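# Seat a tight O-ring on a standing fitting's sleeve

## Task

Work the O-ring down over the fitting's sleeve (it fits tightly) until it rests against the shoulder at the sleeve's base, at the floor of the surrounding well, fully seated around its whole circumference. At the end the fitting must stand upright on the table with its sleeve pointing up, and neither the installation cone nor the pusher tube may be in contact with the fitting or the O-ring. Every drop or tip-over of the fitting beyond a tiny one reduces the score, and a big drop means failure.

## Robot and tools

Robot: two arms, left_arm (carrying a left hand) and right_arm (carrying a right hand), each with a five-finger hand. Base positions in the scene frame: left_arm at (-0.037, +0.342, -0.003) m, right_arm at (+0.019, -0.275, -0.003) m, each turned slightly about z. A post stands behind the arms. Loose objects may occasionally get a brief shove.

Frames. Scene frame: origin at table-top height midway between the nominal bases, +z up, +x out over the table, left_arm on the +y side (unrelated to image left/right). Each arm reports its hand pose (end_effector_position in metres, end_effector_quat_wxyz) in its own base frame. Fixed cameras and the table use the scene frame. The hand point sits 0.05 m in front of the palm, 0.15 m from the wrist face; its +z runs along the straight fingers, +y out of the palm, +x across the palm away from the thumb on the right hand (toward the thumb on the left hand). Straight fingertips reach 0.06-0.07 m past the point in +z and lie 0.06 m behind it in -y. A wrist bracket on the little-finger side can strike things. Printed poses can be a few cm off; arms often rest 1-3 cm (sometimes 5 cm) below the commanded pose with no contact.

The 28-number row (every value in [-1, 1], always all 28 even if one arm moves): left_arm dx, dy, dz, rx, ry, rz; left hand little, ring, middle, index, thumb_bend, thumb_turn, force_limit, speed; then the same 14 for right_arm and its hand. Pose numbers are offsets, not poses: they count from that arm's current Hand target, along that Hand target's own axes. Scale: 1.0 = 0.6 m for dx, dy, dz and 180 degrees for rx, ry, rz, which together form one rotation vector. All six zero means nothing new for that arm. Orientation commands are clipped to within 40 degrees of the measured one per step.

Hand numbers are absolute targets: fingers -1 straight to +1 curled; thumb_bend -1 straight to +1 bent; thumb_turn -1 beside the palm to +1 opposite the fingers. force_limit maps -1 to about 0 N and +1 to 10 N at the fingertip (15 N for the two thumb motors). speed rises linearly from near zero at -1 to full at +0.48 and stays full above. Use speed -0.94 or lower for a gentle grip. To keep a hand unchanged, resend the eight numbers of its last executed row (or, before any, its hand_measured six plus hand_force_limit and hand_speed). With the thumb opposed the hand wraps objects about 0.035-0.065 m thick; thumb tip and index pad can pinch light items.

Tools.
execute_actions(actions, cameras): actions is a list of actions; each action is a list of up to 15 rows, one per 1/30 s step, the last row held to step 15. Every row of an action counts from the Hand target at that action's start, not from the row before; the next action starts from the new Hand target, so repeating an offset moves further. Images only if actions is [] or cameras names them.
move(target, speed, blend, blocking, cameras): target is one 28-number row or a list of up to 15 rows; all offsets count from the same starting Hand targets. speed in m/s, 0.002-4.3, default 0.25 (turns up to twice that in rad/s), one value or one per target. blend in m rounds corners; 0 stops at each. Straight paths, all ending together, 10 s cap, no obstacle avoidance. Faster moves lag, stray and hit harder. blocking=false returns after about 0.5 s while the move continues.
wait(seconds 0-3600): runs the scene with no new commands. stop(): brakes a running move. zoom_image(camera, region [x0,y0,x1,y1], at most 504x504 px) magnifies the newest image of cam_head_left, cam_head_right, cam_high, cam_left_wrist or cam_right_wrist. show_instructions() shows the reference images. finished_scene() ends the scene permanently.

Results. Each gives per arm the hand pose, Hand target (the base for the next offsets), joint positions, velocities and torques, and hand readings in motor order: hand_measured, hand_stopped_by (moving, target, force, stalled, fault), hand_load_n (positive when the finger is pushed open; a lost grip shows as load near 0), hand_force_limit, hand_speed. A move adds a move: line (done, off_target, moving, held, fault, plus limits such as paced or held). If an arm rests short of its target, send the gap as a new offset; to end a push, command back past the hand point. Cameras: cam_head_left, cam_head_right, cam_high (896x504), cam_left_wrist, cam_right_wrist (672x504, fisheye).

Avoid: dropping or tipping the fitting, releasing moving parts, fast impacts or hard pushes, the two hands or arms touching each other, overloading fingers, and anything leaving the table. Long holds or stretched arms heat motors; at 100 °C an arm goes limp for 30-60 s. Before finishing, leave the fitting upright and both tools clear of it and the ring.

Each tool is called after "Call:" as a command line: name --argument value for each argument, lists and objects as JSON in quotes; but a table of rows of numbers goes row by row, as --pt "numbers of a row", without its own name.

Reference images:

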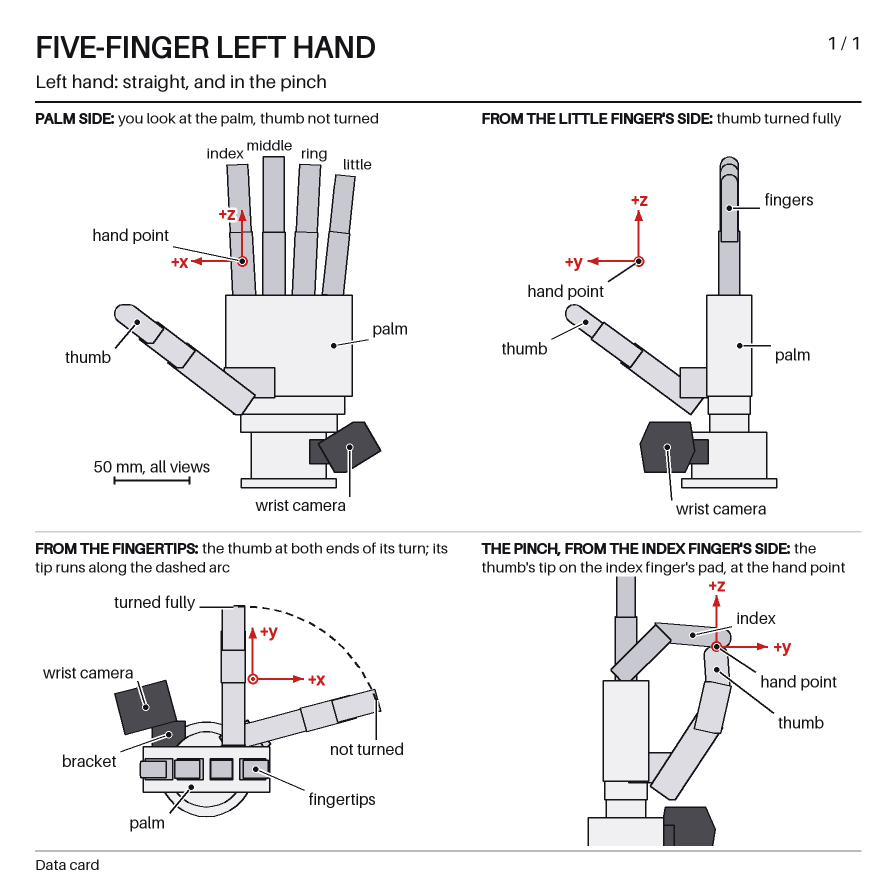

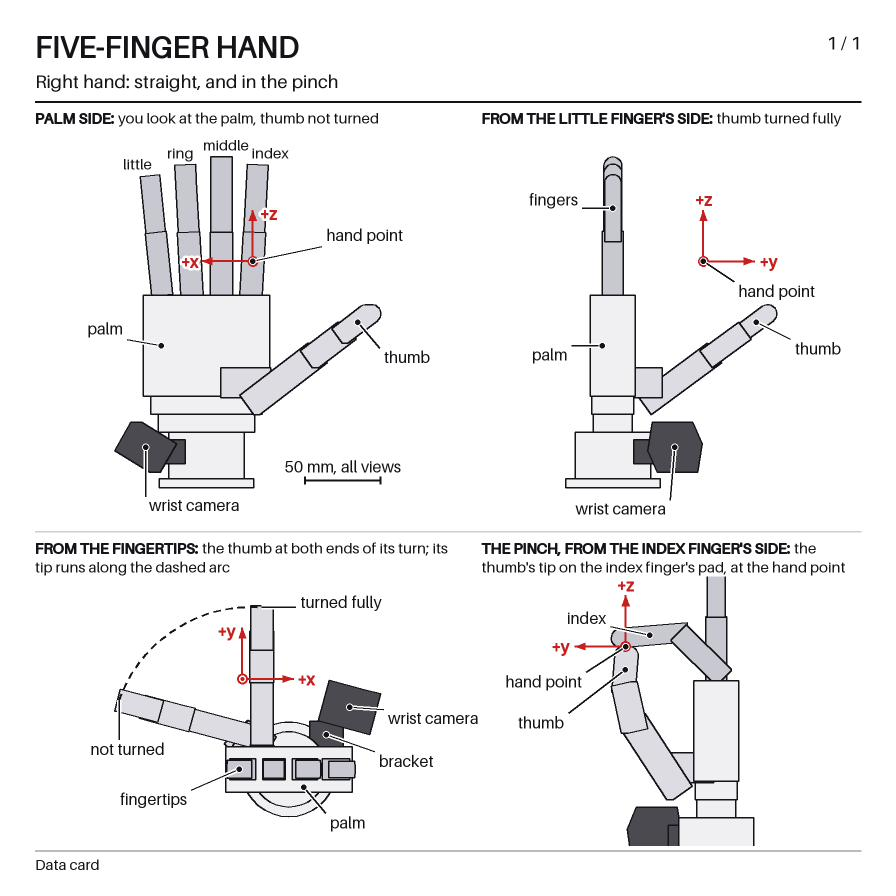

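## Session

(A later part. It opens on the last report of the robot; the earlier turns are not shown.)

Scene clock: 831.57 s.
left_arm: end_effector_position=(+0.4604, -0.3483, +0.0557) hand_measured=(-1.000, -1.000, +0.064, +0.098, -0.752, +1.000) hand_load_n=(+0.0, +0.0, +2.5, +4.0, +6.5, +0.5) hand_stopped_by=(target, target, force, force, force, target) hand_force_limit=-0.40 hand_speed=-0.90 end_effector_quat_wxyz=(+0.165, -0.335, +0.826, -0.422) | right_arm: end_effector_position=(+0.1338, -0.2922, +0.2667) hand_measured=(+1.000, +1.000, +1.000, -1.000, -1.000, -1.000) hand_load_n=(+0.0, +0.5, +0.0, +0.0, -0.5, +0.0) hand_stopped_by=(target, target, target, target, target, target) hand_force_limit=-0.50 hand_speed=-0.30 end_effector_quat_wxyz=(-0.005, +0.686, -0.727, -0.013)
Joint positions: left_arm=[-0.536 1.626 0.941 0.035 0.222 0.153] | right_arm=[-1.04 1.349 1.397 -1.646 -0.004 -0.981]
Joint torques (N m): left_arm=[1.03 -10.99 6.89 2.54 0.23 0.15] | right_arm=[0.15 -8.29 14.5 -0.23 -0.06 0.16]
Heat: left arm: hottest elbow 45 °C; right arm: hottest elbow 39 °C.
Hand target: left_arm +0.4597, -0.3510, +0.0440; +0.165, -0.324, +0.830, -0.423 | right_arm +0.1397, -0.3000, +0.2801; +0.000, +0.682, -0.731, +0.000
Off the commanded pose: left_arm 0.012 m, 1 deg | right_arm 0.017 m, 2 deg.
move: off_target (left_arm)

Call:
move --target '[0,0,0,0,0,0,-1,-1,-0.4,-0.4,-1,1,-0.4,-0.8, 0,0,0,0,0,0,1,1,1,-1,-1,-1,-0.5,-0.3]' --cameras '["cam_left_wrist","cam_head_left"]'

Scene clock: 837.03 s.
left_arm: end_effector_position=(+0.4606, -0.3484, +0.0514) hand_measured=(-1.000, -1.000, -0.400, -0.400, -1.000, +1.000) hand_load_n=(+0.0, +0.0, +0.0, +0.0, +0.0, +0.0) hand_stopped_by=(target, target, target, target, target, target) hand_force_limit=-0.40 hand_speed=-0.80 end_effector_quat_wxyz=(+0.164, -0.336, +0.827, -0.420) | right_arm: end_effector_position=(+0.1338, -0.2922, +0.2667) hand_measured=(+1.000, +1.000, +1.000, -1.000, -1.000, -1.000) hand_load_n=(+0.0, +0.0, +0.0, +0.0, +0.0, +0.0) hand_stopped_by=(target, target, target, target, target, target) hand_force_limit=-0.50 hand_speed=-0.30 end_effector_quat_wxyz=(-0.005, +0.686, -0.727, -0.013)
Joint positions: left_arm=[-0.536 1.635 0.941 0.04 0.222 0.153] | right_arm=[-1.04 1.349 1.397 -1.646 -0.004 -0.981]
Joint torques (N m): left_arm=[1.03 -11.69 6.78 2.36 0.22 0.16] | right_arm=[0.09 -8.53 14.49 -0.25 -0.07 0.21]
Heat: left arm: hottest elbow 44 °C; right arm: hottest elbow 39 °C.
Hand target: left_arm +0.4597, -0.3510, +0.0440; +0.165, -0.324, +0.830, -0.423 | right_arm +0.1397, -0.3000, +0.2801; +0.000, +0.682, -0.731, +0.000
Off the commanded pose: left_arm 0.008 m, 1 deg | right_arm 0.017 m, 2 deg.
move: done
cam_left_wrist: T_world_to_cam=[[0.26914, -0.58244, 0.76702, -0.36665], [-0.9427, -0.32237, 0.086, 0.33622], [0.19717, -0.74621, -0.63583, -0.20511]] pos_world=[0.45608, -0.25823, 0.1219]
Images, in order (width x height): cam_head_left 896x504, cam_left_wrist 672x504.

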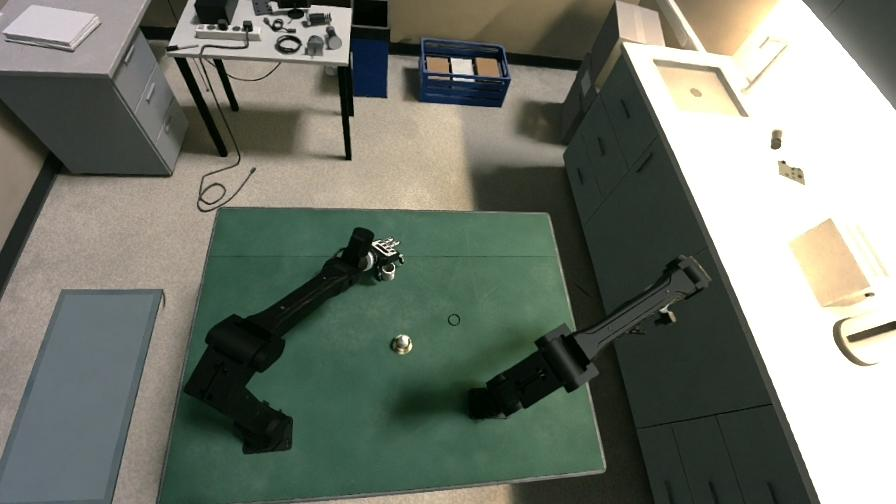

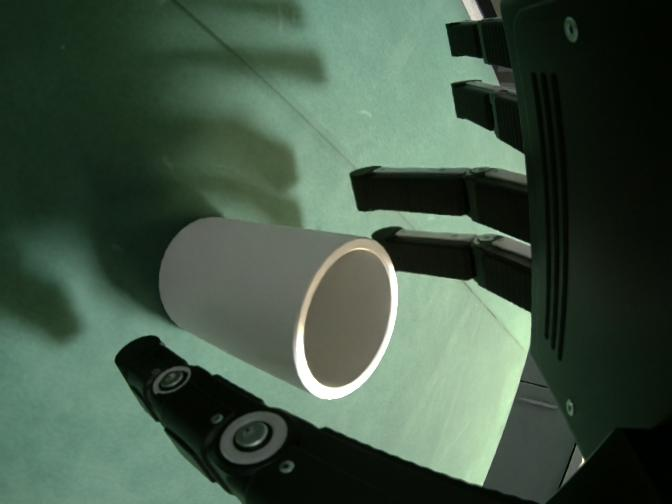

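Call:
move --pt "0 -0.17 -0.1235 0 0 0 -1 -1 -0.4 -0.4 -1 1 -0.4 -0.8 0 0 0 0 0 0 1 1 1 -1 -1 -1 -0.5 -0.3" --pt "0.4403 -0.1472 -0.0413 -0.0056 0.0654 0.0484 -1 -1 -0.2 -0.2 -0.8 1 -0.4 -0.6 0 0 0 0 0 0 1 1 1 -1 -1 -1 -0.5 -0.3" --speed 0.15 --cameras '["cam_left_wrist","cam_high"]'

Scene clock: 870.67 s.
left_arm: end_effector_position=(+0.2712, -0.5315, +0.1085) hand_measured=(-1.000, -1.000, -0.200, -0.200, -0.800, +1.000) hand_load_n=(+0.0, +0.0, +0.0, +0.0, +0.0, +0.5) hand_stopped_by=(target, target, target, target, target, target) hand_force_limit=-0.40 hand_speed=-0.60 end_effector_quat_wxyz=(+0.101, -0.214, +0.883, -0.406) | right_arm: end_effector_position=(+0.1338, -0.2922, +0.2667) hand_measured=(+1.000, +1.000, +1.000, -1.000, -1.000, -1.000) hand_load_n=(+0.0, +0.0, +0.0, +0.0, +0.0, +0.0) hand_stopped_by=(target, target, target, target, target, target) hand_force_limit=-0.50 hand_speed=-0.30 end_effector_quat_wxyz=(-0.005, +0.686, -0.727, -0.013)
Joint positions: left_arm=[-1.038 1.586 1.098 -0.221 0.038 0.04] | right_arm=[-1.04 1.349 1.397 -1.646 -0.004 -0.981]
Joint torques (N m): left_arm=[1.03 -12.04 12.53 2.29 -0.05 -0.11] | right_arm=[-0.03 -8.59 14.37 -0.35 -0.09 0.21]
Heat: left arm: hottest elbow 44 °C; right arm: hottest elbow 40 °C.
Hand target: left_arm +0.2870, -0.5535, +0.1298; +0.108, -0.217, +0.869, -0.432 | right_arm +0.1397, -0.3000, +0.2801; +0.000, +0.682, -0.731, +0.000
Off the commanded pose: left_arm 0.035 m, 4 deg | right_arm 0.017 m, 2 deg.
move: off_target (left_arm); target 2's new numbers were sent with left_arm's hand 0.035 m and 4 deg from that target
cam_left_wrist: T_world_to_cam=[[0.1068, -0.68889, 0.71696, -0.47319], [-0.99366, -0.04845, 0.10146, 0.25141], [-0.03515, -0.72325, -0.6897, -0.18697]] pos_world=[0.29378, -0.44901, 0.1848]
Images, in order (width x height): cam_high 896x504, cam_left_wrist 672x504.

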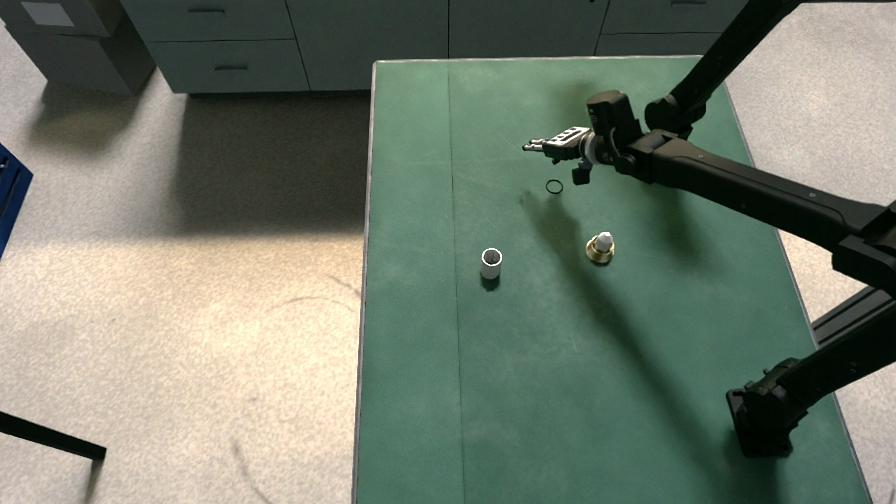

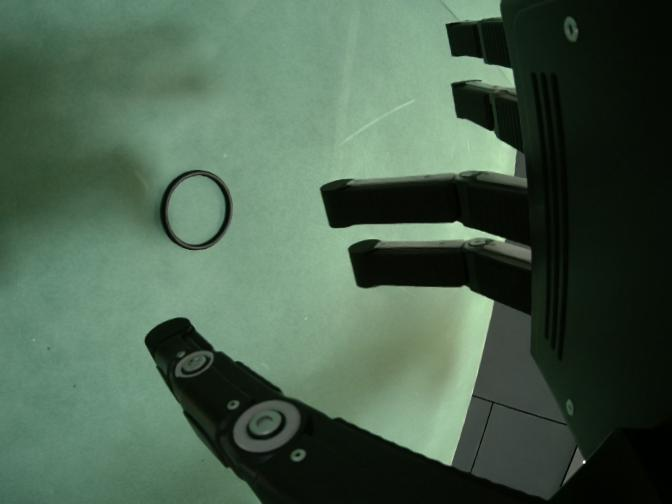

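Call:
move --target '[-0.0078,0.1133,0.0843,0,0,0,-1,-1,-0.2,-0.2,-0.8,1,-0.4,-0.6, 0,0,0,0,0,0,1,1,1,-1,-1,-1,-0.5,-0.3]' --speed 0.08 --cameras '["cam_left_wrist"]'

Scene clock: 884.73 s.
left_arm: end_effector_position=(+0.2837, -0.5508, +0.0491) hand_measured=(-1.000, -1.000, -0.200, -0.200, -0.800, +1.000) hand_load_n=(-0.5, +0.0, +0.0, +0.0, +0.0, +0.0) hand_stopped_by=(target, target, target, target, target, target) hand_force_limit=-0.40 hand_speed=-0.60 end_effector_quat_wxyz=(+0.108, -0.212, +0.873, -0.427) | right_arm: end_effector_position=(+0.1338, -0.2922, +0.2667) hand_measured=(+1.000, +1.000, +1.000, -1.000, -1.000, -1.000) hand_load_n=(+0.0, +0.5, +0.0, +0.0, +0.0, +0.0) hand_stopped_by=(target, target, target, target, target, target) hand_force_limit=-0.50 hand_speed=-0.30 end_effector_quat_wxyz=(-0.005, +0.686, -0.727, -0.013)
Joint positions: left_arm=[-1.037 1.715 1.055 0 0.038 0.04] | right_arm=[-1.04 1.349 1.397 -1.646 -0.004 -0.981]
Joint torques (N m): left_arm=[1.49 -13.33 7.31 2.35 0.18 -0.06] | right_arm=[0.44 -8.53 14.53 -0.36 -0.08 0.18]
Heat: left arm: hottest elbow 46 °C; right arm: hottest elbow 40 °C.
Hand target: left_arm +0.2909, -0.5508, +0.0451; +0.108, -0.217, +0.869, -0.432 | right_arm +0.1397, -0.3000, +0.2801; +0.000, +0.682, -0.731, +0.000
Off the commanded pose: left_arm 0.008 m, 1 deg | right_arm 0.017 m, 2 deg.
move: done
cam_left_wrist: T_world_to_cam=[[0.08952, -0.65777, 0.74788, -0.42472], [-0.99584, -0.04615, 0.07861, 0.2719], [-0.01719, -0.75181, -0.65916, -0.26371]] pos_world=[0.30426, -0.46508, 0.12244]

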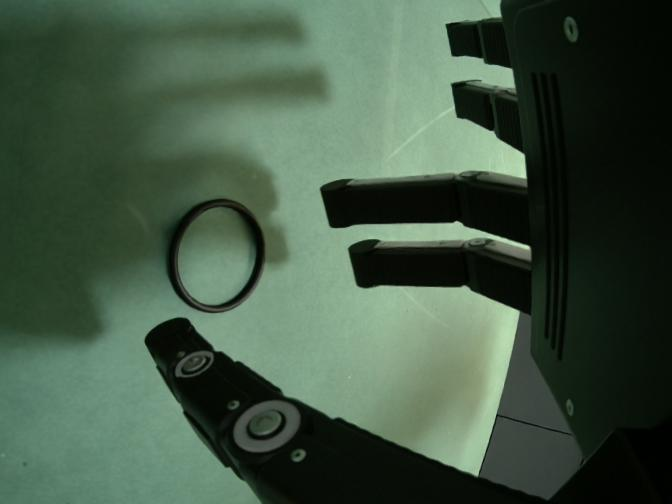

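Call:
move --target '[-0.0058,0.0188,0.021,0,0,0,-1,-1,-0.2,-0.2,-0.8,1,-0.4,-0.6, 0,0,0,0,0,0,1,1,1,-1,-1,-1,-0.5,-0.3]' --speed 0.05 --cameras '["cam_left_wrist"]'

Scene clock: 898.17 s.
left_arm: end_effector_position=(+0.2899, -0.5536, +0.0359) hand_measured=(-1.000, -1.000, -0.200, -0.200, -0.800, +1.000) hand_load_n=(+0.0, +0.0, +0.0, +0.0, +0.0, +0.0) hand_stopped_by=(target, target, target, target, target, target) hand_force_limit=-0.40 hand_speed=-0.60 end_effector_quat_wxyz=(+0.108, -0.214, +0.871, -0.429) | right_arm: end_effector_position=(+0.1338, -0.2922, +0.2667) hand_measured=(+1.000, +1.000, +1.000, -1.000, -1.000, -1.000) hand_load_n=(+0.0, +0.5, +0.0, +0.0, -0.5, +0.0) hand_stopped_by=(target, target, target, target, target, target) hand_force_limit=-0.50 hand_speed=-0.30 end_effector_quat_wxyz=(-0.005, +0.686, -0.727, -0.013)
Joint positions: left_arm=[-1.029 1.748 1.055 0.04 0.043 0.04] | right_arm=[-1.04 1.349 1.397 -1.646 -0.004 -0.981]
Joint torques (N m): left_arm=[1.61 -13.57 6.9 2.41 0.16 -0.03] | right_arm=[0.03 -7.77 14.42 -0.29 -0.11 0.15]
Heat: left arm: hottest elbow 45 °C; right arm: hottest elbow 40 °C.
Hand target: left_arm +0.2955, -0.5520, +0.0285; +0.108, -0.217, +0.869, -0.432 | right_arm +0.1397, -0.3000, +0.2801; +0.000, +0.682, -0.731, +0.000
Off the commanded pose: left_arm 0.009 m, 1 deg | right_arm 0.017 m, 2 deg.
move: done
cam_left_wrist: T_world_to_cam=[[0.09167, -0.65235, 0.75235, -0.41507], [-0.99569, -0.04966, 0.07827, 0.27712], [-0.0137, -0.75629, -0.65409, -0.27816]] pos_world=[0.31017, -0.46738, 0.10865]

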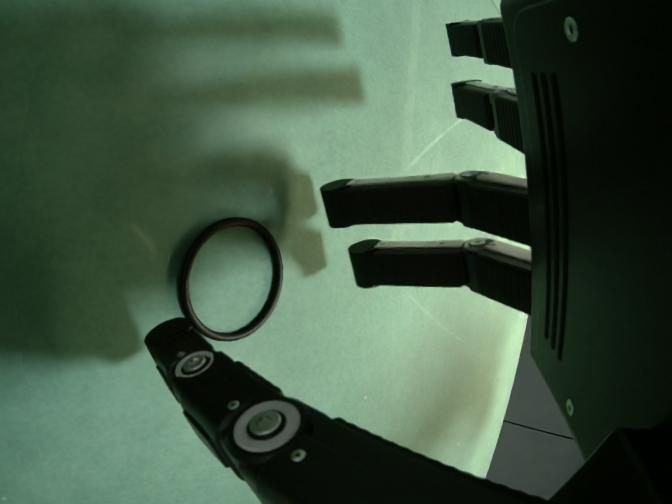

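Call:
move --target '[0.0013,0.0178,0.0097,0,0,0,-1,-1,-0.2,-0.2,-0.8,1,-0.4,-0.6, 0,0,0,0,0,0,1,1,1,-1,-1,-1,-0.5,-0.3]' --speed 0.03 --cameras '["cam_left_wrist"]'

Scene clock: 913.50 s.
left_arm: end_effector_position=(+0.2899, -0.5535, +0.0283) hand_measured=(-1.000, -1.000, -0.200, -0.200, -0.800, +1.000) hand_load_n=(+0.0, +0.0, +0.0, +0.0, +0.0, +0.0) hand_stopped_by=(target, target, target, target, target, target) hand_force_limit=-0.40 hand_speed=-0.60 end_effector_quat_wxyz=(+0.110, -0.213, +0.869, -0.433) | right_arm: end_effector_position=(+0.1338, -0.2922, +0.2667) hand_measured=(+1.000, +1.000, +1.000, -1.000, -1.000, -1.000) hand_load_n=(+0.0, +0.0, +0.0, +0.0, -0.5, +0.0) hand_stopped_by=(target, target, target, target, target, target) hand_force_limit=-0.50 hand_speed=-0.30 end_effector_quat_wxyz=(-0.005, +0.686, -0.727, -0.013)
Joint positions: left_arm=[-1.029 1.761 1.041 0.075 0.043 0.04] | right_arm=[-1.04 1.349 1.397 -1.646 -0.004 -0.981]
Joint torques (N m): left_arm=[1.55 -13.04 6.65 2.33 0.13 -0.05] | right_arm=[0.38 -8.18 14.52 -0.36 -0.09 0.2]
Heat: left arm: hottest elbow 44 °C; right arm: hottest elbow 40 °C.
Hand target: left_arm +0.2940, -0.5508, +0.0165; +0.108, -0.217, +0.869, -0.432 | right_arm +0.1397, -0.3000, +0.2801; +0.000, +0.682, -0.731, +0.000
Off the commanded pose: left_arm 0.013 m, 0 deg | right_arm 0.017 m, 2 deg.
move: off_target (left_arm)
cam_left_wrist: T_world_to_cam=[[0.08812, -0.64638, 0.75791, -0.40508], [-0.99605, -0.04909, 0.07394, 0.2782], [-0.01058, -0.76144, -0.64815, -0.28695]] pos_world=[0.30976, -0.46667, 0.10046]

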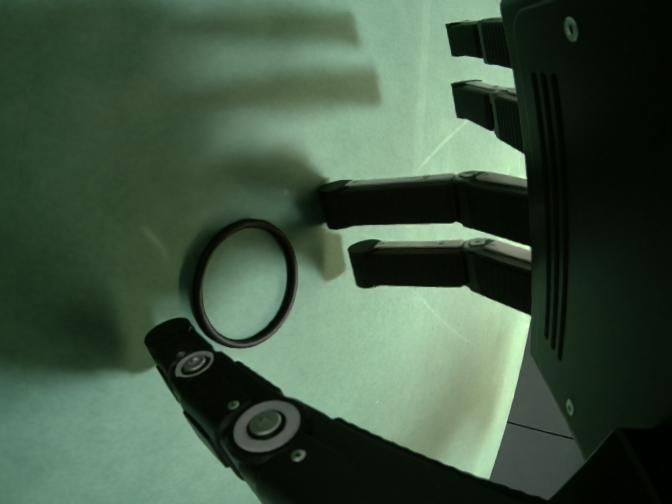

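Call:
move --target '[0.0,0.0133,0.01,0,0,0,-1,-1,-0.2,-0.2,-0.8,1,-0.4,-0.6, 0,0,0,0,0,0,1,1,1,-1,-1,-1,-0.5,-0.3]' --speed 0.03 --cameras '["cam_left_wrist"]'

Scene clock: 918.40 s.
left_arm: end_effector_position=(+0.2901, -0.5539, +0.0272) hand_measured=(-1.000, -1.000, -0.200, -0.200, -0.800, +1.000) hand_load_n=(+0.0, +0.0, -2.5, +0.0, +0.0, +0.0) hand_stopped_by=(target, target, target, target, target, target) hand_force_limit=-0.40 hand_speed=-0.60 end_effector_quat_wxyz=(+0.111, -0.212, +0.866, -0.439) | right_arm: end_effector_position=(+0.1338, -0.2922, +0.2667) hand_measured=(+1.000, +1.000, +1.000, -1.000, -1.000, -1.000) hand_load_n=(+0.0, +0.0, +0.0, +0.0, +0.0, +0.0) hand_stopped_by=(target, target, target, target, target, target) hand_force_limit=-0.50 hand_speed=-0.30 end_effector_quat_wxyz=(-0.005, +0.686, -0.727, -0.013)
Joint positions: left_arm=[-1.029 1.762 1.032 0.098 0.043 0.04] | right_arm=[-1.04 1.349 1.397 -1.646 -0.004 -0.981]
Joint torques (N m): left_arm=[1.32 -12.04 6.58 2.44 0.12 -0.04] | right_arm=[-0.26 -8.35 14.56 -0.32 -0.11 0.17]
Heat: left arm: hottest elbow 43 °C; right arm: hottest elbow 40 °C.
Hand target: left_arm +0.2940, -0.5508, +0.0065; +0.108, -0.217, +0.869, -0.432 | right_arm +0.1397, -0.3000, +0.2801; +0.000, +0.682, -0.731, +0.000
Off the commanded pose: left_arm 0.021 m, 1 deg | right_arm 0.017 m, 2 deg.
move: off_target (left_arm)
cam_left_wrist: T_world_to_cam=[[0.08325, -0.63839, 0.7652, -0.39884], [-0.99651, -0.04826, 0.06814, 0.27915], [-0.00657, -0.7682, -0.64018, -0.29305]] pos_world=[0.30945, -0.46626, 0.09857]

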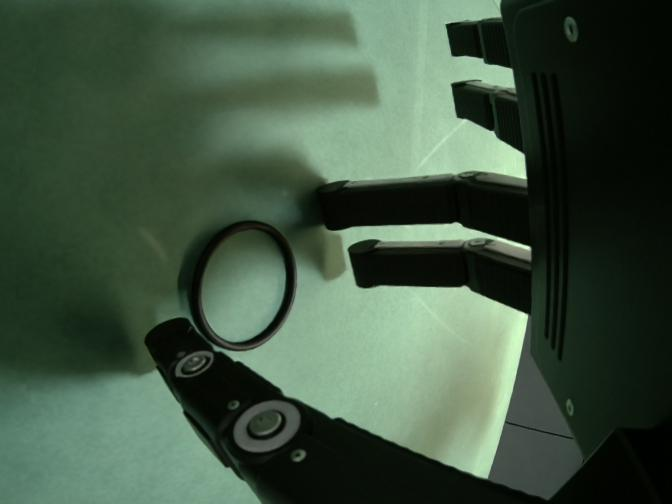

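Call:
move --target '[0.0045,-0.0483,-0.0425,0.019,-0.0306,0.0407,-1,-1,-0.2,-0.2,-0.8,1,-0.4,-0.6, 0,0,0,0,0,0,1,1,1,-1,-1,-1,-0.5,-0.3]' --speed 0.05 --cameras '["cam_left_wrist"]'

Scene clock: 952.97 s.
left_arm: end_effector_position=(+0.2933, -0.5450, +0.0365) hand_measured=(-1.000, -1.000, -0.200, -0.200, -0.800, +1.000) hand_load_n=(+0.0, +0.0, +0.0, -0.5, +0.0, +0.0) hand_stopped_by=(target, target, target, target, target, target) hand_force_limit=-0.40 hand_speed=-0.60 end_effector_quat_wxyz=(+0.174, -0.191, +0.866, -0.429) | right_arm: end_effector_position=(+0.1338, -0.2922, +0.2667) hand_measured=(+1.000, +1.000, +1.000, -1.000, -1.000, -1.000) hand_load_n=(+0.0, +0.0, +0.0, +0.0, +0.0, +0.0) hand_stopped_by=(target, target, target, target, target, target) hand_force_limit=-0.50 hand_speed=-0.30 end_effector_quat_wxyz=(-0.005, +0.686, -0.727, -0.013)
Joint positions: left_arm=[-1.063 1.724 1.006 0.107 -0.078 0.115] | right_arm=[-1.04 1.349 1.397 -1.646 -0.004 -0.981]
Joint torques (N m): left_arm=[0.32 -14.86 6.74 2.32 -0.13 0.17] | right_arm=[-0.26 -8.12 14.32 -0.38 -0.09 0.16]
Heat: left arm: hottest elbow 42 °C; right arm: hottest elbow 40 °C.
Hand target: left_arm +0.2902, -0.5495, +0.0450; +0.183, -0.178, +0.861, -0.439 | right_arm +0.1397, -0.3000, +0.2801; +0.000, +0.682, -0.731, +0.000
Off the commanded pose: left_arm 0.010 m, 2 deg | right_arm 0.017 m, 2 deg.
move: done
cam_left_wrist: T_world_to_cam=[[0.00369, -0.67412, 0.73861, -0.3957], [-0.99587, -0.06947, -0.05843, 0.27508], [0.0907, -0.73535, -0.67159, -0.28978]] pos_world=[0.30168, -0.46073, 0.11373]

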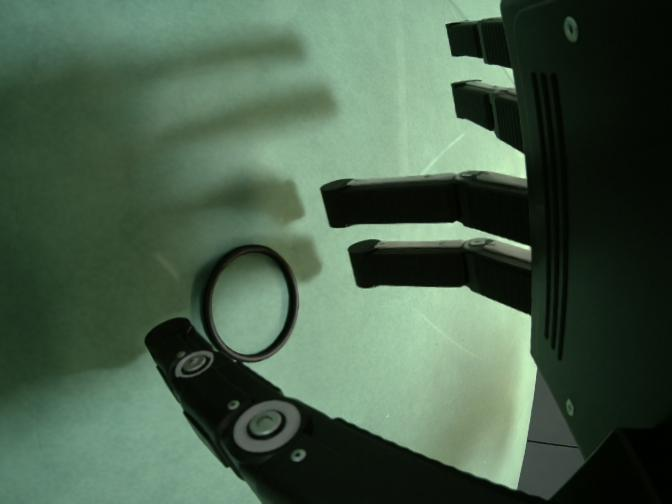

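Call:
move --target '[0.0052,0.0335,0.0242,0,0,0,-1,-1,-0.2,-0.2,-0.8,1,-0.4,-0.6, 0,0,0,0,0,0,1,1,1,-1,-1,-1,-0.5,-0.3]' --speed 0.05 --cameras '["cam_left_wrist"]'

Scene clock: 968.40 s.
left_arm: end_effector_position=(+0.2941, -0.5462, +0.0260) hand_measured=(-1.000, -1.000, -0.200, -0.200, -0.800, +1.000) hand_load_n=(+0.0, +0.0, +0.0, +0.0, +0.0, +0.0) hand_stopped_by=(target, target, target, target, target, target) hand_force_limit=-0.40 hand_speed=-0.60 end_effector_quat_wxyz=(+0.178, -0.190, +0.861, -0.438) | right_arm: end_effector_position=(+0.1338, -0.2922, +0.2667) hand_measured=(+1.000, +1.000, +1.000, -1.000, -1.000, -1.000) hand_load_n=(+0.0, +0.5, +0.5, +0.0, -0.5, +0.0) hand_stopped_by=(target, target, target, target, target, target) hand_force_limit=-0.50 hand_speed=-0.30 end_effector_quat_wxyz=(-0.005, +0.686, -0.727, -0.013)
Joint positions: left_arm=[-1.063 1.745 0.986 0.17 -0.078 0.116] | right_arm=[-1.04 1.349 1.397 -1.646 -0.004 -0.981]
Joint torques (N m): left_arm=[0.79 -13.1 6.78 2.44 -0.06 0.17] | right_arm=[0.09 -7.94 14.6 -0.25 -0.09 0.16]
Heat: left arm: hottest elbow 42 °C; right arm: hottest elbow 40 °C.
Hand target: left_arm +0.2915, -0.5500, +0.0200; +0.183, -0.178, +0.861, -0.439 | right_arm +0.1397, -0.3000, +0.2801; +0.000, +0.682, -0.731, +0.000
Off the commanded pose: left_arm 0.008 m, 2 deg | right_arm 0.017 m, 2 deg.
move: done
cam_left_wrist: T_world_to_cam=[[-0.00545, -0.66065, 0.75068, -0.37911], [-0.9952, -0.06975, -0.06862, 0.27509], [0.0977, -0.74745, -0.6571, -0.30684]] pos_world=[0.30168, -0.46061, 0.10184]

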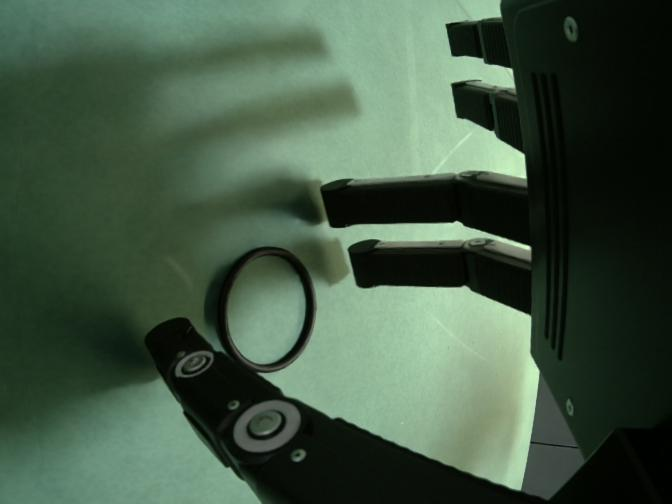

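Call:
move --pt "0.014 -0.0137 -0.0082 0 0 0 -1 -1 -0.2 -0.2 -0.8 1 -0.4 -0.6 0 0 0 0 0 0 1 1 1 -1 -1 -1 -0.5 -0.3" --pt "0.0178 0.0035 0.0031 0 0 0 -1 -1 -0.2 -0.2 -0.8 1 -0.4 -0.6 0 0 0 0 0 0 1 1 1 -1 -1 -1 -0.5 -0.3" --speed 0.05 --cameras '["cam_left_wrist"]'

Scene clock: 978.20 s.
left_arm: end_effector_position=(+0.2808, -0.5548, +0.0234) hand_measured=(-1.000, -1.000, -0.200, -0.200, -0.800, +1.000) hand_load_n=(+0.0, +0.0, +0.0, +0.0, +0.0, +0.0) hand_stopped_by=(target, target, target, target, target, target) hand_force_limit=-0.40 hand_speed=-0.60 end_effector_quat_wxyz=(+0.178, -0.180, +0.862, -0.439) | right_arm: end_effector_position=(+0.1338, -0.2922, +0.2667) hand_measured=(+1.000, +1.000, +1.000, -1.000, -1.000, -1.000) hand_load_n=(+0.0, +0.0, +0.0, +0.0, +0.0, +0.0) hand_stopped_by=(target, target, target, target, target, target) hand_force_limit=-0.50 hand_speed=-0.30 end_effector_quat_wxyz=(-0.005, +0.686, -0.727, -0.013)
Joint positions: left_arm=[-1.093 1.753 0.986 0.181 -0.095 0.116] | right_arm=[-1.04 1.349 1.397 -1.646 -0.004 -0.981]
Joint torques (N m): left_arm=[0.44 -12.92 6.61 2.43 -0.12 0.06] | right_arm=[0.03 -8 14.58 -0.31 -0.09 0.18]
Heat: left arm: hottest elbow 42 °C; right arm: hottest elbow 40 °C.
Hand target: left_arm +0.2827, -0.5551, +0.0156; +0.183, -0.178, +0.861, -0.439 | right_arm +0.1397, -0.3000, +0.2801; +0.000, +0.682, -0.731, +0.000
Off the commanded pose: left_arm 0.008 m, 1 deg | right_arm 0.017 m, 2 deg.
move: done
cam_left_wrist: T_world_to_cam=[[-0.0237, -0.66167, 0.74942, -0.37824], [-0.99551, -0.05308, -0.07835, 0.27062], [0.09162, -0.74791, -0.65744, -0.31218]] pos_world=[0.28904, -0.46939, 0.09943]

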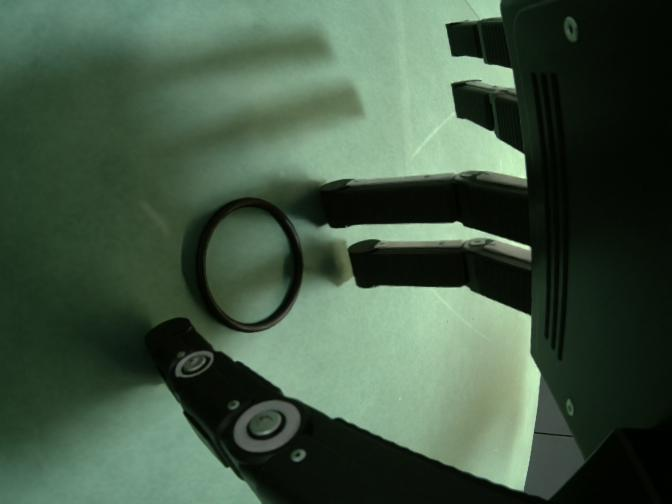

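Call:
move --pt "-0.0103 -0.0102 -0.0063 0 0 0 -1 -1 -0.2 -0.2 -0.8 1 -0.4 -0.6 0 0 0 0 0 0 1 1 1 -1 -1 -1 -0.5 -0.3" --pt "-0.0077 0.0035 0.0028 0 0 0 -1 -1 -0.2 -0.2 -0.8 1 -0.4 -0.6 0 0 0 0 0 0 1 1 1 -1 -1 -1 -0.5 -0.3" --speed 0.05 --cameras '["cam_left_wrist"]'

Scene clock: 993.73 s.
left_arm: end_effector_position=(+0.2809, -0.5556, +0.0233) hand_measured=(-1.000, -1.000, -0.200, -0.200, -0.800, +1.000) hand_load_n=(-0.5, +0.0, +0.0, +0.0, +0.0, +0.0) hand_stopped_by=(target, target, target, target, target, target) hand_force_limit=-0.40 hand_speed=-0.60 end_effector_quat_wxyz=(+0.178, -0.180, +0.861, -0.441) | right_arm: end_effector_position=(+0.1338, -0.2922, +0.2667) hand_measured=(+1.000, +1.000, +1.000, -1.000, -1.000, -1.000) hand_load_n=(+0.0, +0.0, +0.0, +0.0, +0.0, +0.0) hand_stopped_by=(target, target, target, target, target, target) hand_force_limit=-0.50 hand_speed=-0.30 end_effector_quat_wxyz=(-0.005, +0.686, -0.727, -0.013)
Joint positions: left_arm=[-1.093 1.755 0.986 0.186 -0.094 0.116] | right_arm=[-1.04 1.349 1.397 -1.646 -0.004 -0.981]
Joint torques (N m): left_arm=[1.26 -12.75 6.48 2.5 0.1 0.11] | right_arm=[0.44 -8.59 14.54 -0.44 -0.07 0.17]
Heat: left arm: hottest elbow 42 °C; right arm: hottest elbow 40 °C.
Hand target: left_arm +0.2872, -0.5529, +0.0137; +0.183, -0.178, +0.861, -0.439 | right_arm +0.1397, -0.3000, +0.2801; +0.000, +0.682, -0.731, +0.000
Off the commanded pose: left_arm 0.012 m, 1 deg | right_arm 0.017 m, 2 deg.
move: off_target (left_arm)
cam_left_wrist: T_world_to_cam=[[-0.0251, -0.65932, 0.75144, -0.3771], [-0.99552, -0.05202, -0.0789, 0.27131], [0.09111, -0.75006, -0.65507, -0.31393]] pos_world=[0.28924, -0.46999, 0.09913]

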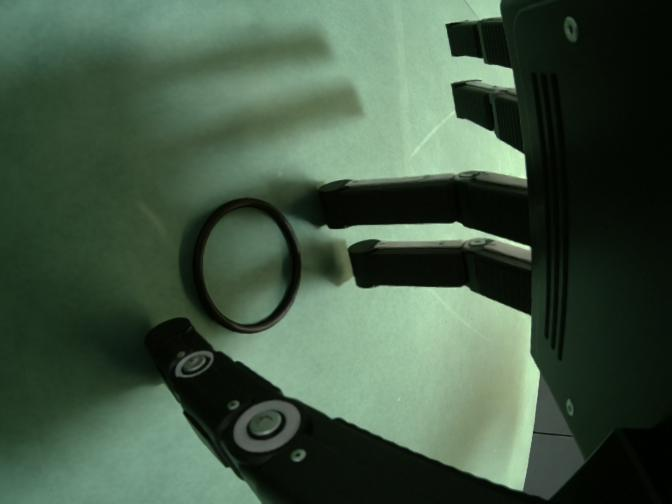

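Call:
move --pt "-0.0175 -0.0118 -0.0078 0 0 0 -1 -1 -0.2 -0.2 -0.8 1 -0.4 -0.6 0 0 0 0 0 0 1 1 1 -1 -1 -1 -0.5 -0.3" --pt "0.001 -0.0142 -0.0093 0 0 0 -1 -1 -0.2 -0.2 -0.8 1 -0.4 -0.6 0 0 0 0 0 0 1 1 1 -1 -1 -1 -0.5 -0.3" --pt "0.0042 0.0022 0.0017 0 0 0 -1 -1 -0.2 -0.2 -0.8 1 -0.4 -0.6 0 0 0 0 0 0 1 1 1 -1 -1 -1 -0.5 -0.3" --speed 0.05 --cameras '["cam_left_wrist"]'

Scene clock: 1006.97 s.
left_arm: end_effector_position=(+0.2854, -0.5538, +0.0230) hand_measured=(-1.000, -1.000, -0.200, -0.200, -0.800, +1.000) hand_load_n=(+0.0, +0.0, +0.0, +0.0, +1.0, +0.0) hand_stopped_by=(target, target, target, target, target, target) hand_force_limit=-0.40 hand_speed=-0.60 end_effector_quat_wxyz=(+0.178, -0.183, +0.860, -0.441) | right_arm: end_effector_position=(+0.1338, -0.2922, +0.2667) hand_measured=(+1.000, +1.000, +1.000, -1.000, -1.000, -1.000) hand_load_n=(+0.0, +0.0, +0.0, +0.0, +0.0, +0.0) hand_stopped_by=(target, target, target, target, target, target) hand_force_limit=-0.50 hand_speed=-0.30 end_effector_quat_wxyz=(-0.005, +0.686, -0.727, -0.013)
Joint positions: left_arm=[-1.084 1.756 0.986 0.189 -0.089 0.116] | right_arm=[-1.04 1.349 1.397 -1.646 -0.004 -0.981]
Joint torques (N m): left_arm=[0.38 -12.63 6.46 2.51 -0.14 0.11] | right_arm=[-0.32 -7.88 14.67 -0.36 -0.09 0.19]
Heat: left arm: hottest elbow 41 °C; right arm: hottest elbow 41 °C.
Hand target: left_arm +0.2853, -0.5541, +0.0116; +0.183, -0.178, +0.861, -0.439 | right_arm +0.1397, -0.3000, +0.2801; +0.000, +0.682, -0.731, +0.000
Off the commanded pose: left_arm 0.011 m, 1 deg | right_arm 0.017 m, 2 deg.
move: off_target (left_arm)
cam_left_wrist: T_world_to_cam=[[-0.02038, -0.65757, 0.75312, -0.3759], [-0.99535, -0.05756, -0.0772, 0.27266], [0.09411, -0.75119, -0.65334, -0.31471]] pos_world=[0.29335, -0.46789, 0.09854]

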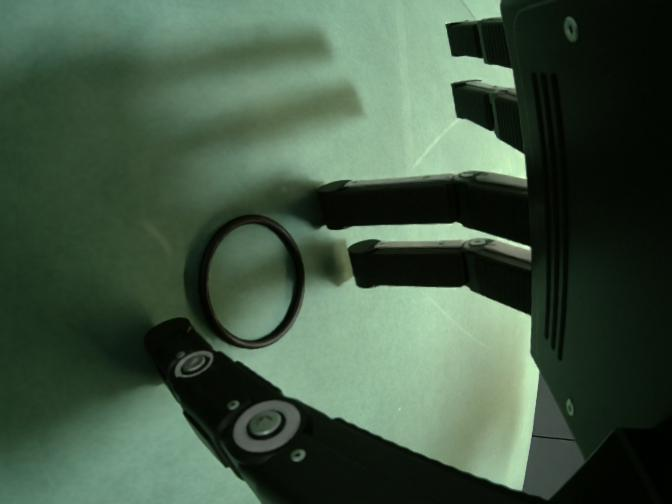

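Call:
zoom_image --camera "cam_left_wrist" --region '[130, 160, 400, 380]'

Scaled by 1.867 from the camera's image (finer frame: 960x720).

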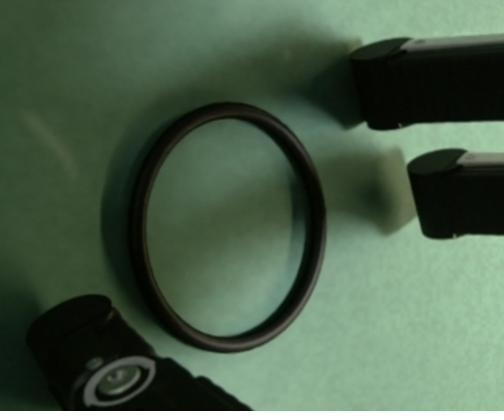

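Call:
move --target '[0.0016,0.0082,0.0055,0,0,0,-1,-1,-0.2,-0.2,-0.8,1,-0.4,-0.6, 0,0,0,0,0,0,1,1,1,-1,-1,-1,-0.5,-0.3]' --speed 0.05 --cameras '["cam_left_wrist"]'

Call:
zoom_image --camera "cam_left_wrist" --region '[130, 160, 400, 380]'

Scene clock: 1017.83 s.
left_arm: end_effector_position=(+0.2834, -0.5558, +0.0238) hand_measured=(-1.000, -1.000, -0.200, -0.200, -0.800, +1.000) hand_load_n=(+0.0, +0.0, +0.0, +0.0, +2.0, -0.5) hand_stopped_by=(target, target, target, target, target, target) hand_force_limit=-0.40 hand_speed=-0.60 end_effector_quat_wxyz=(+0.179, -0.179, +0.859, -0.446) | right_arm: end_effector_position=(+0.1338, -0.2922, +0.2667) hand_measured=(+1.000, +1.000, +1.000, -1.000, -1.000, -1.000) hand_load_n=(+0.0, +0.0, +0.0, +0.0, +0.0, +0.0) hand_stopped_by=(target, target, target, target, target, target) hand_force_limit=-0.50 hand_speed=-0.30 end_effector_quat_wxyz=(-0.005, +0.686, -0.727, -0.013)
Joint positions: left_arm=[-1.089 1.756 0.981 0.204 -0.089 0.119] | right_arm=[-1.04 1.349 1.397 -1.646 -0.004 -0.981]
Joint torques (N m): left_arm=[0.5 -11.87 6.53 2.52 -0.12 0.1] | right_arm=[0.09 -8.06 14.6 -0.4 -0.09 0.2]
Heat: left arm: hottest elbow 41 °C; right arm: hottest elbow 41 °C.
Hand target: left_arm +0.2854, -0.5541, +0.0056; +0.183, -0.178, +0.861, -0.439 | right_arm +0.1397, -0.3000, +0.2801; +0.000, +0.682, -0.731, +0.000
Off the commanded pose: left_arm 0.018 m, 1 deg | right_arm 0.017 m, 2 deg.
move: off_target (left_arm)
cam_left_wrist: T_world_to_cam=[[-0.02989, -0.65123, 0.75829, -0.37176], [-0.99512, -0.05196, -0.08386, 0.27389], [0.09401, -0.7571, -0.6465, -0.31899]] pos_world=[0.29143, -0.46938, 0.09864]

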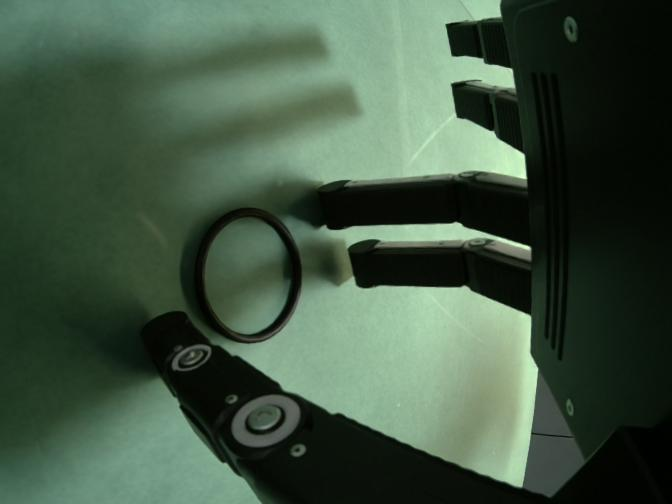

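Scaled by 1.867 from the camera's image (finer frame: 960x720).

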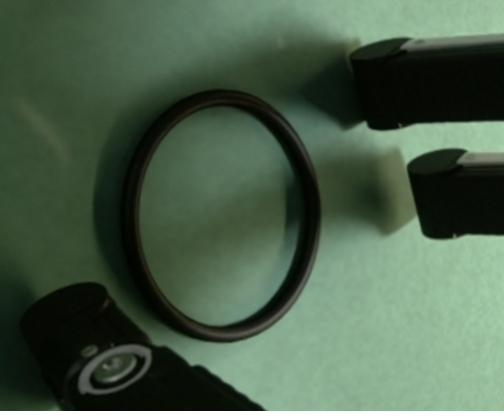

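Call:
move --target '[0.0,0.0,0.0,-0.017,0,0,-1,-1,-0.2,-0.2,-0.8,1,-0.4,-0.6, 0,0,0,0,0,0,1,1,1,-1,-1,-1,-0.5,-0.3]' --speed 0.05 --cameras '["cam_left_wrist"]'

Call:
zoom_image --camera "cam_left_wrist" --region '[130, 160, 400, 380]'

Scene clock: 1025.50 s.
left_arm: end_effector_position=(+0.2831, -0.5544, +0.0226) hand_measured=(-1.000, -1.000, -0.200, -0.200, -0.800, +1.000) hand_load_n=(+0.0, +0.0, +0.0, +0.0, +0.0, +0.0) hand_stopped_by=(target, target, target, target, target, target) hand_force_limit=-0.40 hand_speed=-0.60 end_effector_quat_wxyz=(+0.179, -0.182, +0.863, -0.436) | right_arm: end_effector_position=(+0.1338, -0.2922, +0.2667) hand_measured=(+1.000, +1.000, +1.000, -1.000, -1.000, -1.000) hand_load_n=(+0.0, +0.0, +0.0, +0.0, +0.0, +0.0) hand_stopped_by=(target, target, target, target, target, target) hand_force_limit=-0.50 hand_speed=-0.30 end_effector_quat_wxyz=(-0.005, +0.686, -0.727, -0.013)
Joint positions: left_arm=[-1.09 1.756 0.992 0.172 -0.097 0.116] | right_arm=[-1.04 1.349 1.397 -1.646 -0.004 -0.981]
Joint torques (N m): left_arm=[0.44 -11.58 8.66 0.36 -0.16 0.03] | right_arm=[0.21 -8.41 14.57 -0.35 -0.07 0.17]
Heat: left arm: hottest elbow 41 °C; right arm: hottest elbow 41 °C.
Hand target: left_arm +0.2854, -0.5541, +0.0056; +0.179, -0.183, +0.873, -0.416 | right_arm +0.1397, -0.3000, +0.2801; +0.000, +0.682, -0.731, +0.000
Off the commanded pose: left_arm 0.017 m, 3 deg | right_arm 0.017 m, 2 deg.
move: off_target (left_arm)
cam_left_wrist: T_world_to_cam=[[-0.01932, -0.66614, 0.74557, -0.38104], [-0.99543, -0.05692, -0.07666, 0.2707], [0.09351, -0.74365, -0.662, -0.31061]] pos_world=[0.29115, -0.4694, 0.09922]

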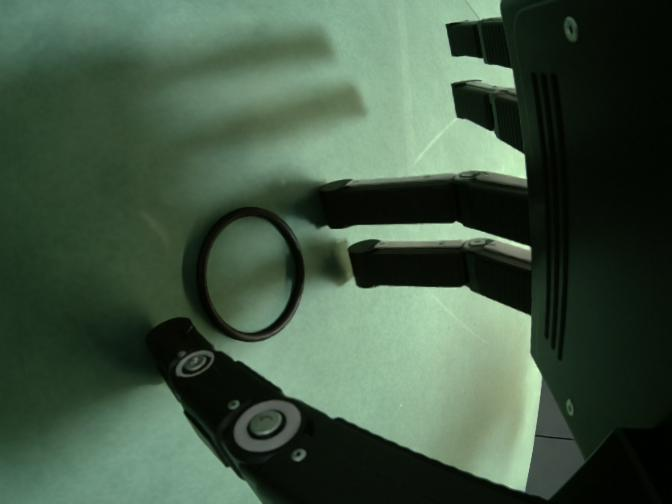

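Scaled by 1.867 from the camera's image (finer frame: 960x720).

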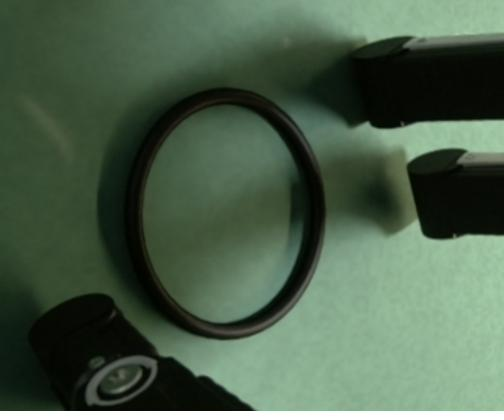

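Call:
move --target '[0.0,0.011,0.008,0,0,0,-1,-1,-0.2,-0.2,-0.8,1,-0.4,-0.6, 0,0,0,0,0,0,1,1,1,-1,-1,-1,-0.5,-0.3]' --speed 0.05 --cameras '["cam_left_wrist"]'

Call:
zoom_image --camera "cam_left_wrist" --region '[130, 160, 400, 380]'

Scene clock: 1030.47 s.
left_arm: end_effector_position=(+0.2831, -0.5544, +0.0226) hand_measured=(-1.000, -1.000, -0.200, -0.200, -0.800, +1.000) hand_load_n=(+0.0, +0.0, +0.0, +0.0, +0.0, +0.0) hand_stopped_by=(target, target, target, target, target, target) hand_force_limit=-0.40 hand_speed=-0.60 end_effector_quat_wxyz=(+0.179, -0.182, +0.863, -0.436) | right_arm: end_effector_position=(+0.1338, -0.2922, +0.2667) hand_measured=(+1.000, +1.000, +1.000, -1.000, -1.000, -1.000) hand_load_n=(+0.0, +0.0, +0.5, +0.0, +0.0, +0.0) hand_stopped_by=(target, target, target, target, target, target) hand_force_limit=-0.50 hand_speed=-0.30 end_effector_quat_wxyz=(-0.005, +0.686, -0.727, -0.013)
Joint positions: left_arm=[-1.09 1.756 0.992 0.172 -0.097 0.116] | right_arm=[-1.04 1.349 1.397 -1.646 -0.004 -0.981]
Joint torques (N m): left_arm=[0.85 -10.75 8.2 1.1 -0.09 0.05] | right_arm=[0.03 -8.12 14.63 -0.34 -0.08 0.18]
Heat: left arm: hottest elbow 41 °C; right arm: hottest elbow 41 °C.
Hand target: left_arm +0.2865, -0.5534, -0.0024; +0.179, -0.183, +0.873, -0.416 | right_arm +0.1397, -0.3000, +0.2801; +0.000, +0.682, -0.731, +0.000
Off the commanded pose: left_arm 0.025 m, 3 deg | right_arm 0.017 m, 2 deg.
move: off_target (left_arm)
cam_left_wrist: T_world_to_cam=[[-0.01932, -0.66614, 0.74557, -0.38104], [-0.99543, -0.05692, -0.07666, 0.2707], [0.09351, -0.74365, -0.662, -0.31061]] pos_world=[0.29115, -0.4694, 0.09922]

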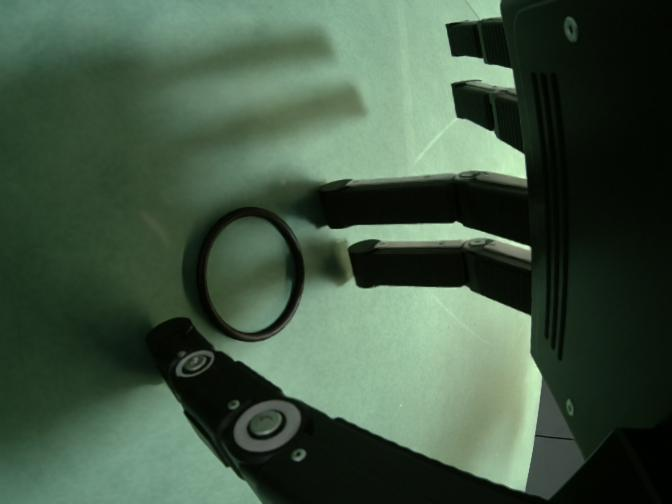

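Scaled by 1.867 from the camera's image (finer frame: 960x720).

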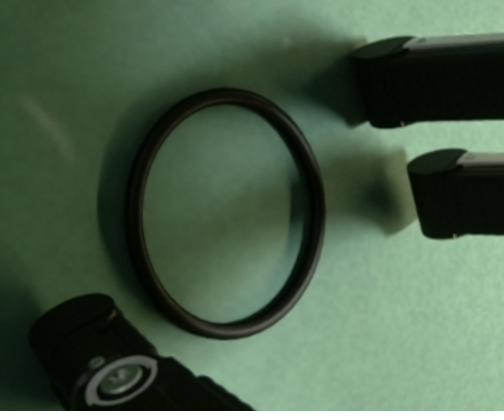

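Call:
move --target '[0.0,0.0165,0.012,0,0,0,-1,-1,-0.2,-0.2,-0.8,1,-0.4,-0.6, 0,0,0,0,0,0,1,1,1,-1,-1,-1,-0.5,-0.3]' --speed 0.05 --cameras '["cam_left_wrist"]'

Call:
zoom_image --camera "cam_left_wrist" --region '[130, 160, 400, 380]'

Scene clock: 1036.87 s.
left_arm: end_effector_position=(+0.2837, -0.5554, +0.0222) hand_measured=(-1.000, -1.000, -0.200, -0.200, -0.800, +1.000) hand_load_n=(+0.0, +0.0, -1.5, +0.0, +2.5, +0.0) hand_stopped_by=(target, target, target, target, target, target) hand_force_limit=-0.40 hand_speed=-0.60 end_effector_quat_wxyz=(+0.179, -0.182, +0.862, -0.438) | right_arm: end_effector_position=(+0.1338, -0.2922, +0.2667) hand_measured=(+1.000, +1.000, +1.000, -1.000, -1.000, -1.000) hand_load_n=(+0.0, +0.0, +0.0, +0.0, +0.0, +0.0) hand_stopped_by=(target, target, target, target, target, target) hand_force_limit=-0.50 hand_speed=-0.30 end_effector_quat_wxyz=(-0.005, +0.686, -0.727, -0.013)
Joint positions: left_arm=[-1.09 1.759 0.992 0.18 -0.097 0.116] | right_arm=[-1.04 1.349 1.397 -1.646 -0.004 -0.981]
Joint torques (N m): left_arm=[1.08 -9.76 7.28 1.94 0.02 0.08] | right_arm=[0.26 -7.88 14.48 -0.27 -0.07 0.17]
Heat: left arm: hottest elbow 41 °C; right arm: hottest elbow 41 °C.
Hand target: left_arm +0.2881, -0.5524, -0.0145; +0.179, -0.183, +0.873, -0.416 | right_arm +0.1397, -0.3000, +0.2801; +0.000, +0.682, -0.731, +0.000
Off the commanded pose: left_arm 0.037 m, 3 deg | right_arm 0.017 m, 2 deg.
move: off_target (left_arm)
cam_left_wrist: T_world_to_cam=[[-0.02086, -0.66309, 0.74825, -0.37935], [-0.99527, -0.05727, -0.0785, 0.27096], [0.0949, -0.74634, -0.65876, -0.31376]] pos_world=[0.29155, -0.4702, 0.09842]

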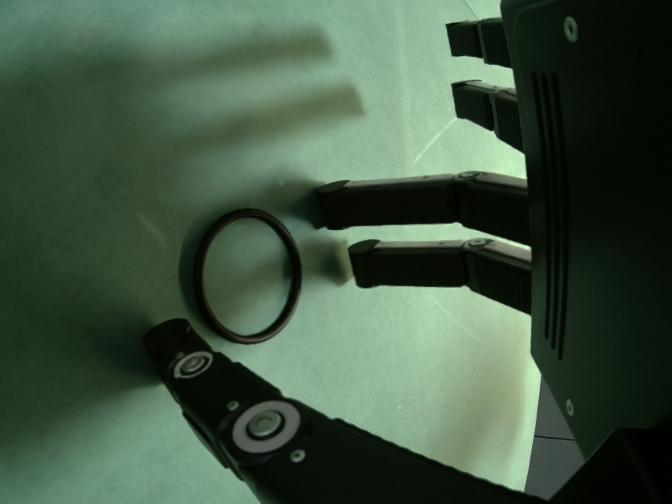

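Scaled by 1.867 from the camera's image (finer frame: 960x720).

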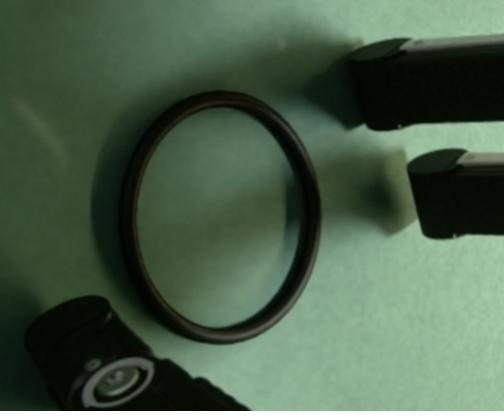

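Call:
move --target '[0.0,-0.0137,-0.01,0,0,0,-1,-1,0.0,0.0,-0.6,1,-0.2,-0.9, 0,0,0,0,0,0,1,1,1,-1,-1,-1,-0.5,-0.3]' --speed 0.05 --cameras '["cam_left_wrist"]'

Call:
zoom_image --camera "cam_left_wrist" --region '[130, 160, 400, 380]'

Scene clock: 1045.00 s.
left_arm: end_effector_position=(+0.2849, -0.5577, +0.0225) hand_measured=(-1.000, -1.000, -0.136, +0.000, -0.600, +1.000) hand_load_n=(+0.0, +0.0, +2.0, +0.0, +0.0, +0.0) hand_stopped_by=(target, target, force, target, target, target) hand_force_limit=-0.20 hand_speed=-0.90 end_effector_quat_wxyz=(+0.180, -0.182, +0.861, -0.440) | right_arm: end_effector_position=(+0.1338, -0.2922, +0.2667) hand_measured=(+1.000, +1.000, +1.000, -1.000, -1.000, -1.000) hand_load_n=(+0.0, +0.5, +0.0, +0.0, +0.0, +0.0) hand_stopped_by=(target, target, target, target, target, target) hand_force_limit=-0.50 hand_speed=-0.30 end_effector_quat_wxyz=(-0.005, +0.686, -0.727, -0.013)
Joint positions: left_arm=[-1.09 1.764 0.996 0.184 -0.097 0.116] | right_arm=[-1.04 1.349 1.397 -1.646 -0.004 -0.981]
Joint torques (N m): left_arm=[0.97 -11.11 7.69 0.81 -0.08 0.06] | right_arm=[0.26 -8.18 14.5 -0.44 -0.07 0.18]
Heat: left arm: hottest elbow 41 °C; right arm: hottest elbow 41 °C.
Hand target: left_arm +0.2867, -0.5532, -0.0045; +0.179, -0.183, +0.873, -0.416 | right_arm +0.1397, -0.3000, +0.2801; +0.000, +0.682, -0.731, +0.000
Off the commanded pose: left_arm 0.027 m, 3 deg | right_arm 0.017 m, 2 deg.
move: off_target (left_arm)
cam_left_wrist: T_world_to_cam=[[-0.02247, -0.66003, 0.7509, -0.37893], [-0.9951, -0.05759, -0.0804, 0.27182], [0.09631, -0.74903, -0.6555, -0.31741]] pos_world=[0.29254, -0.4722, 0.09833]

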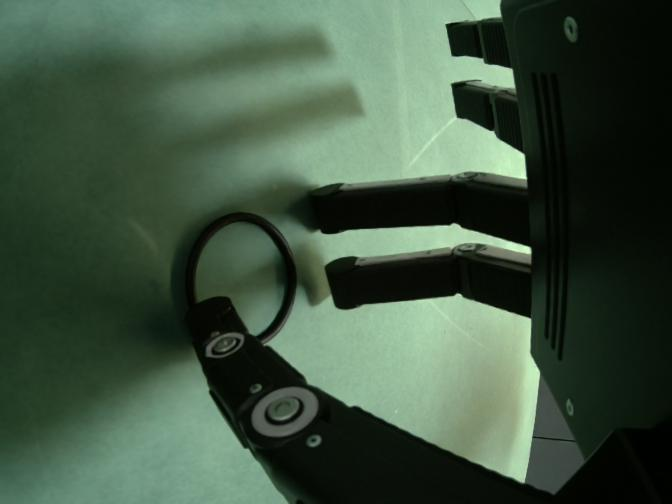

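Scaled by 1.867 from the camera's image (finer frame: 960x720).

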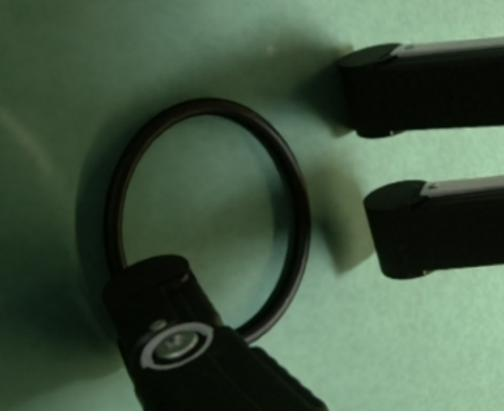

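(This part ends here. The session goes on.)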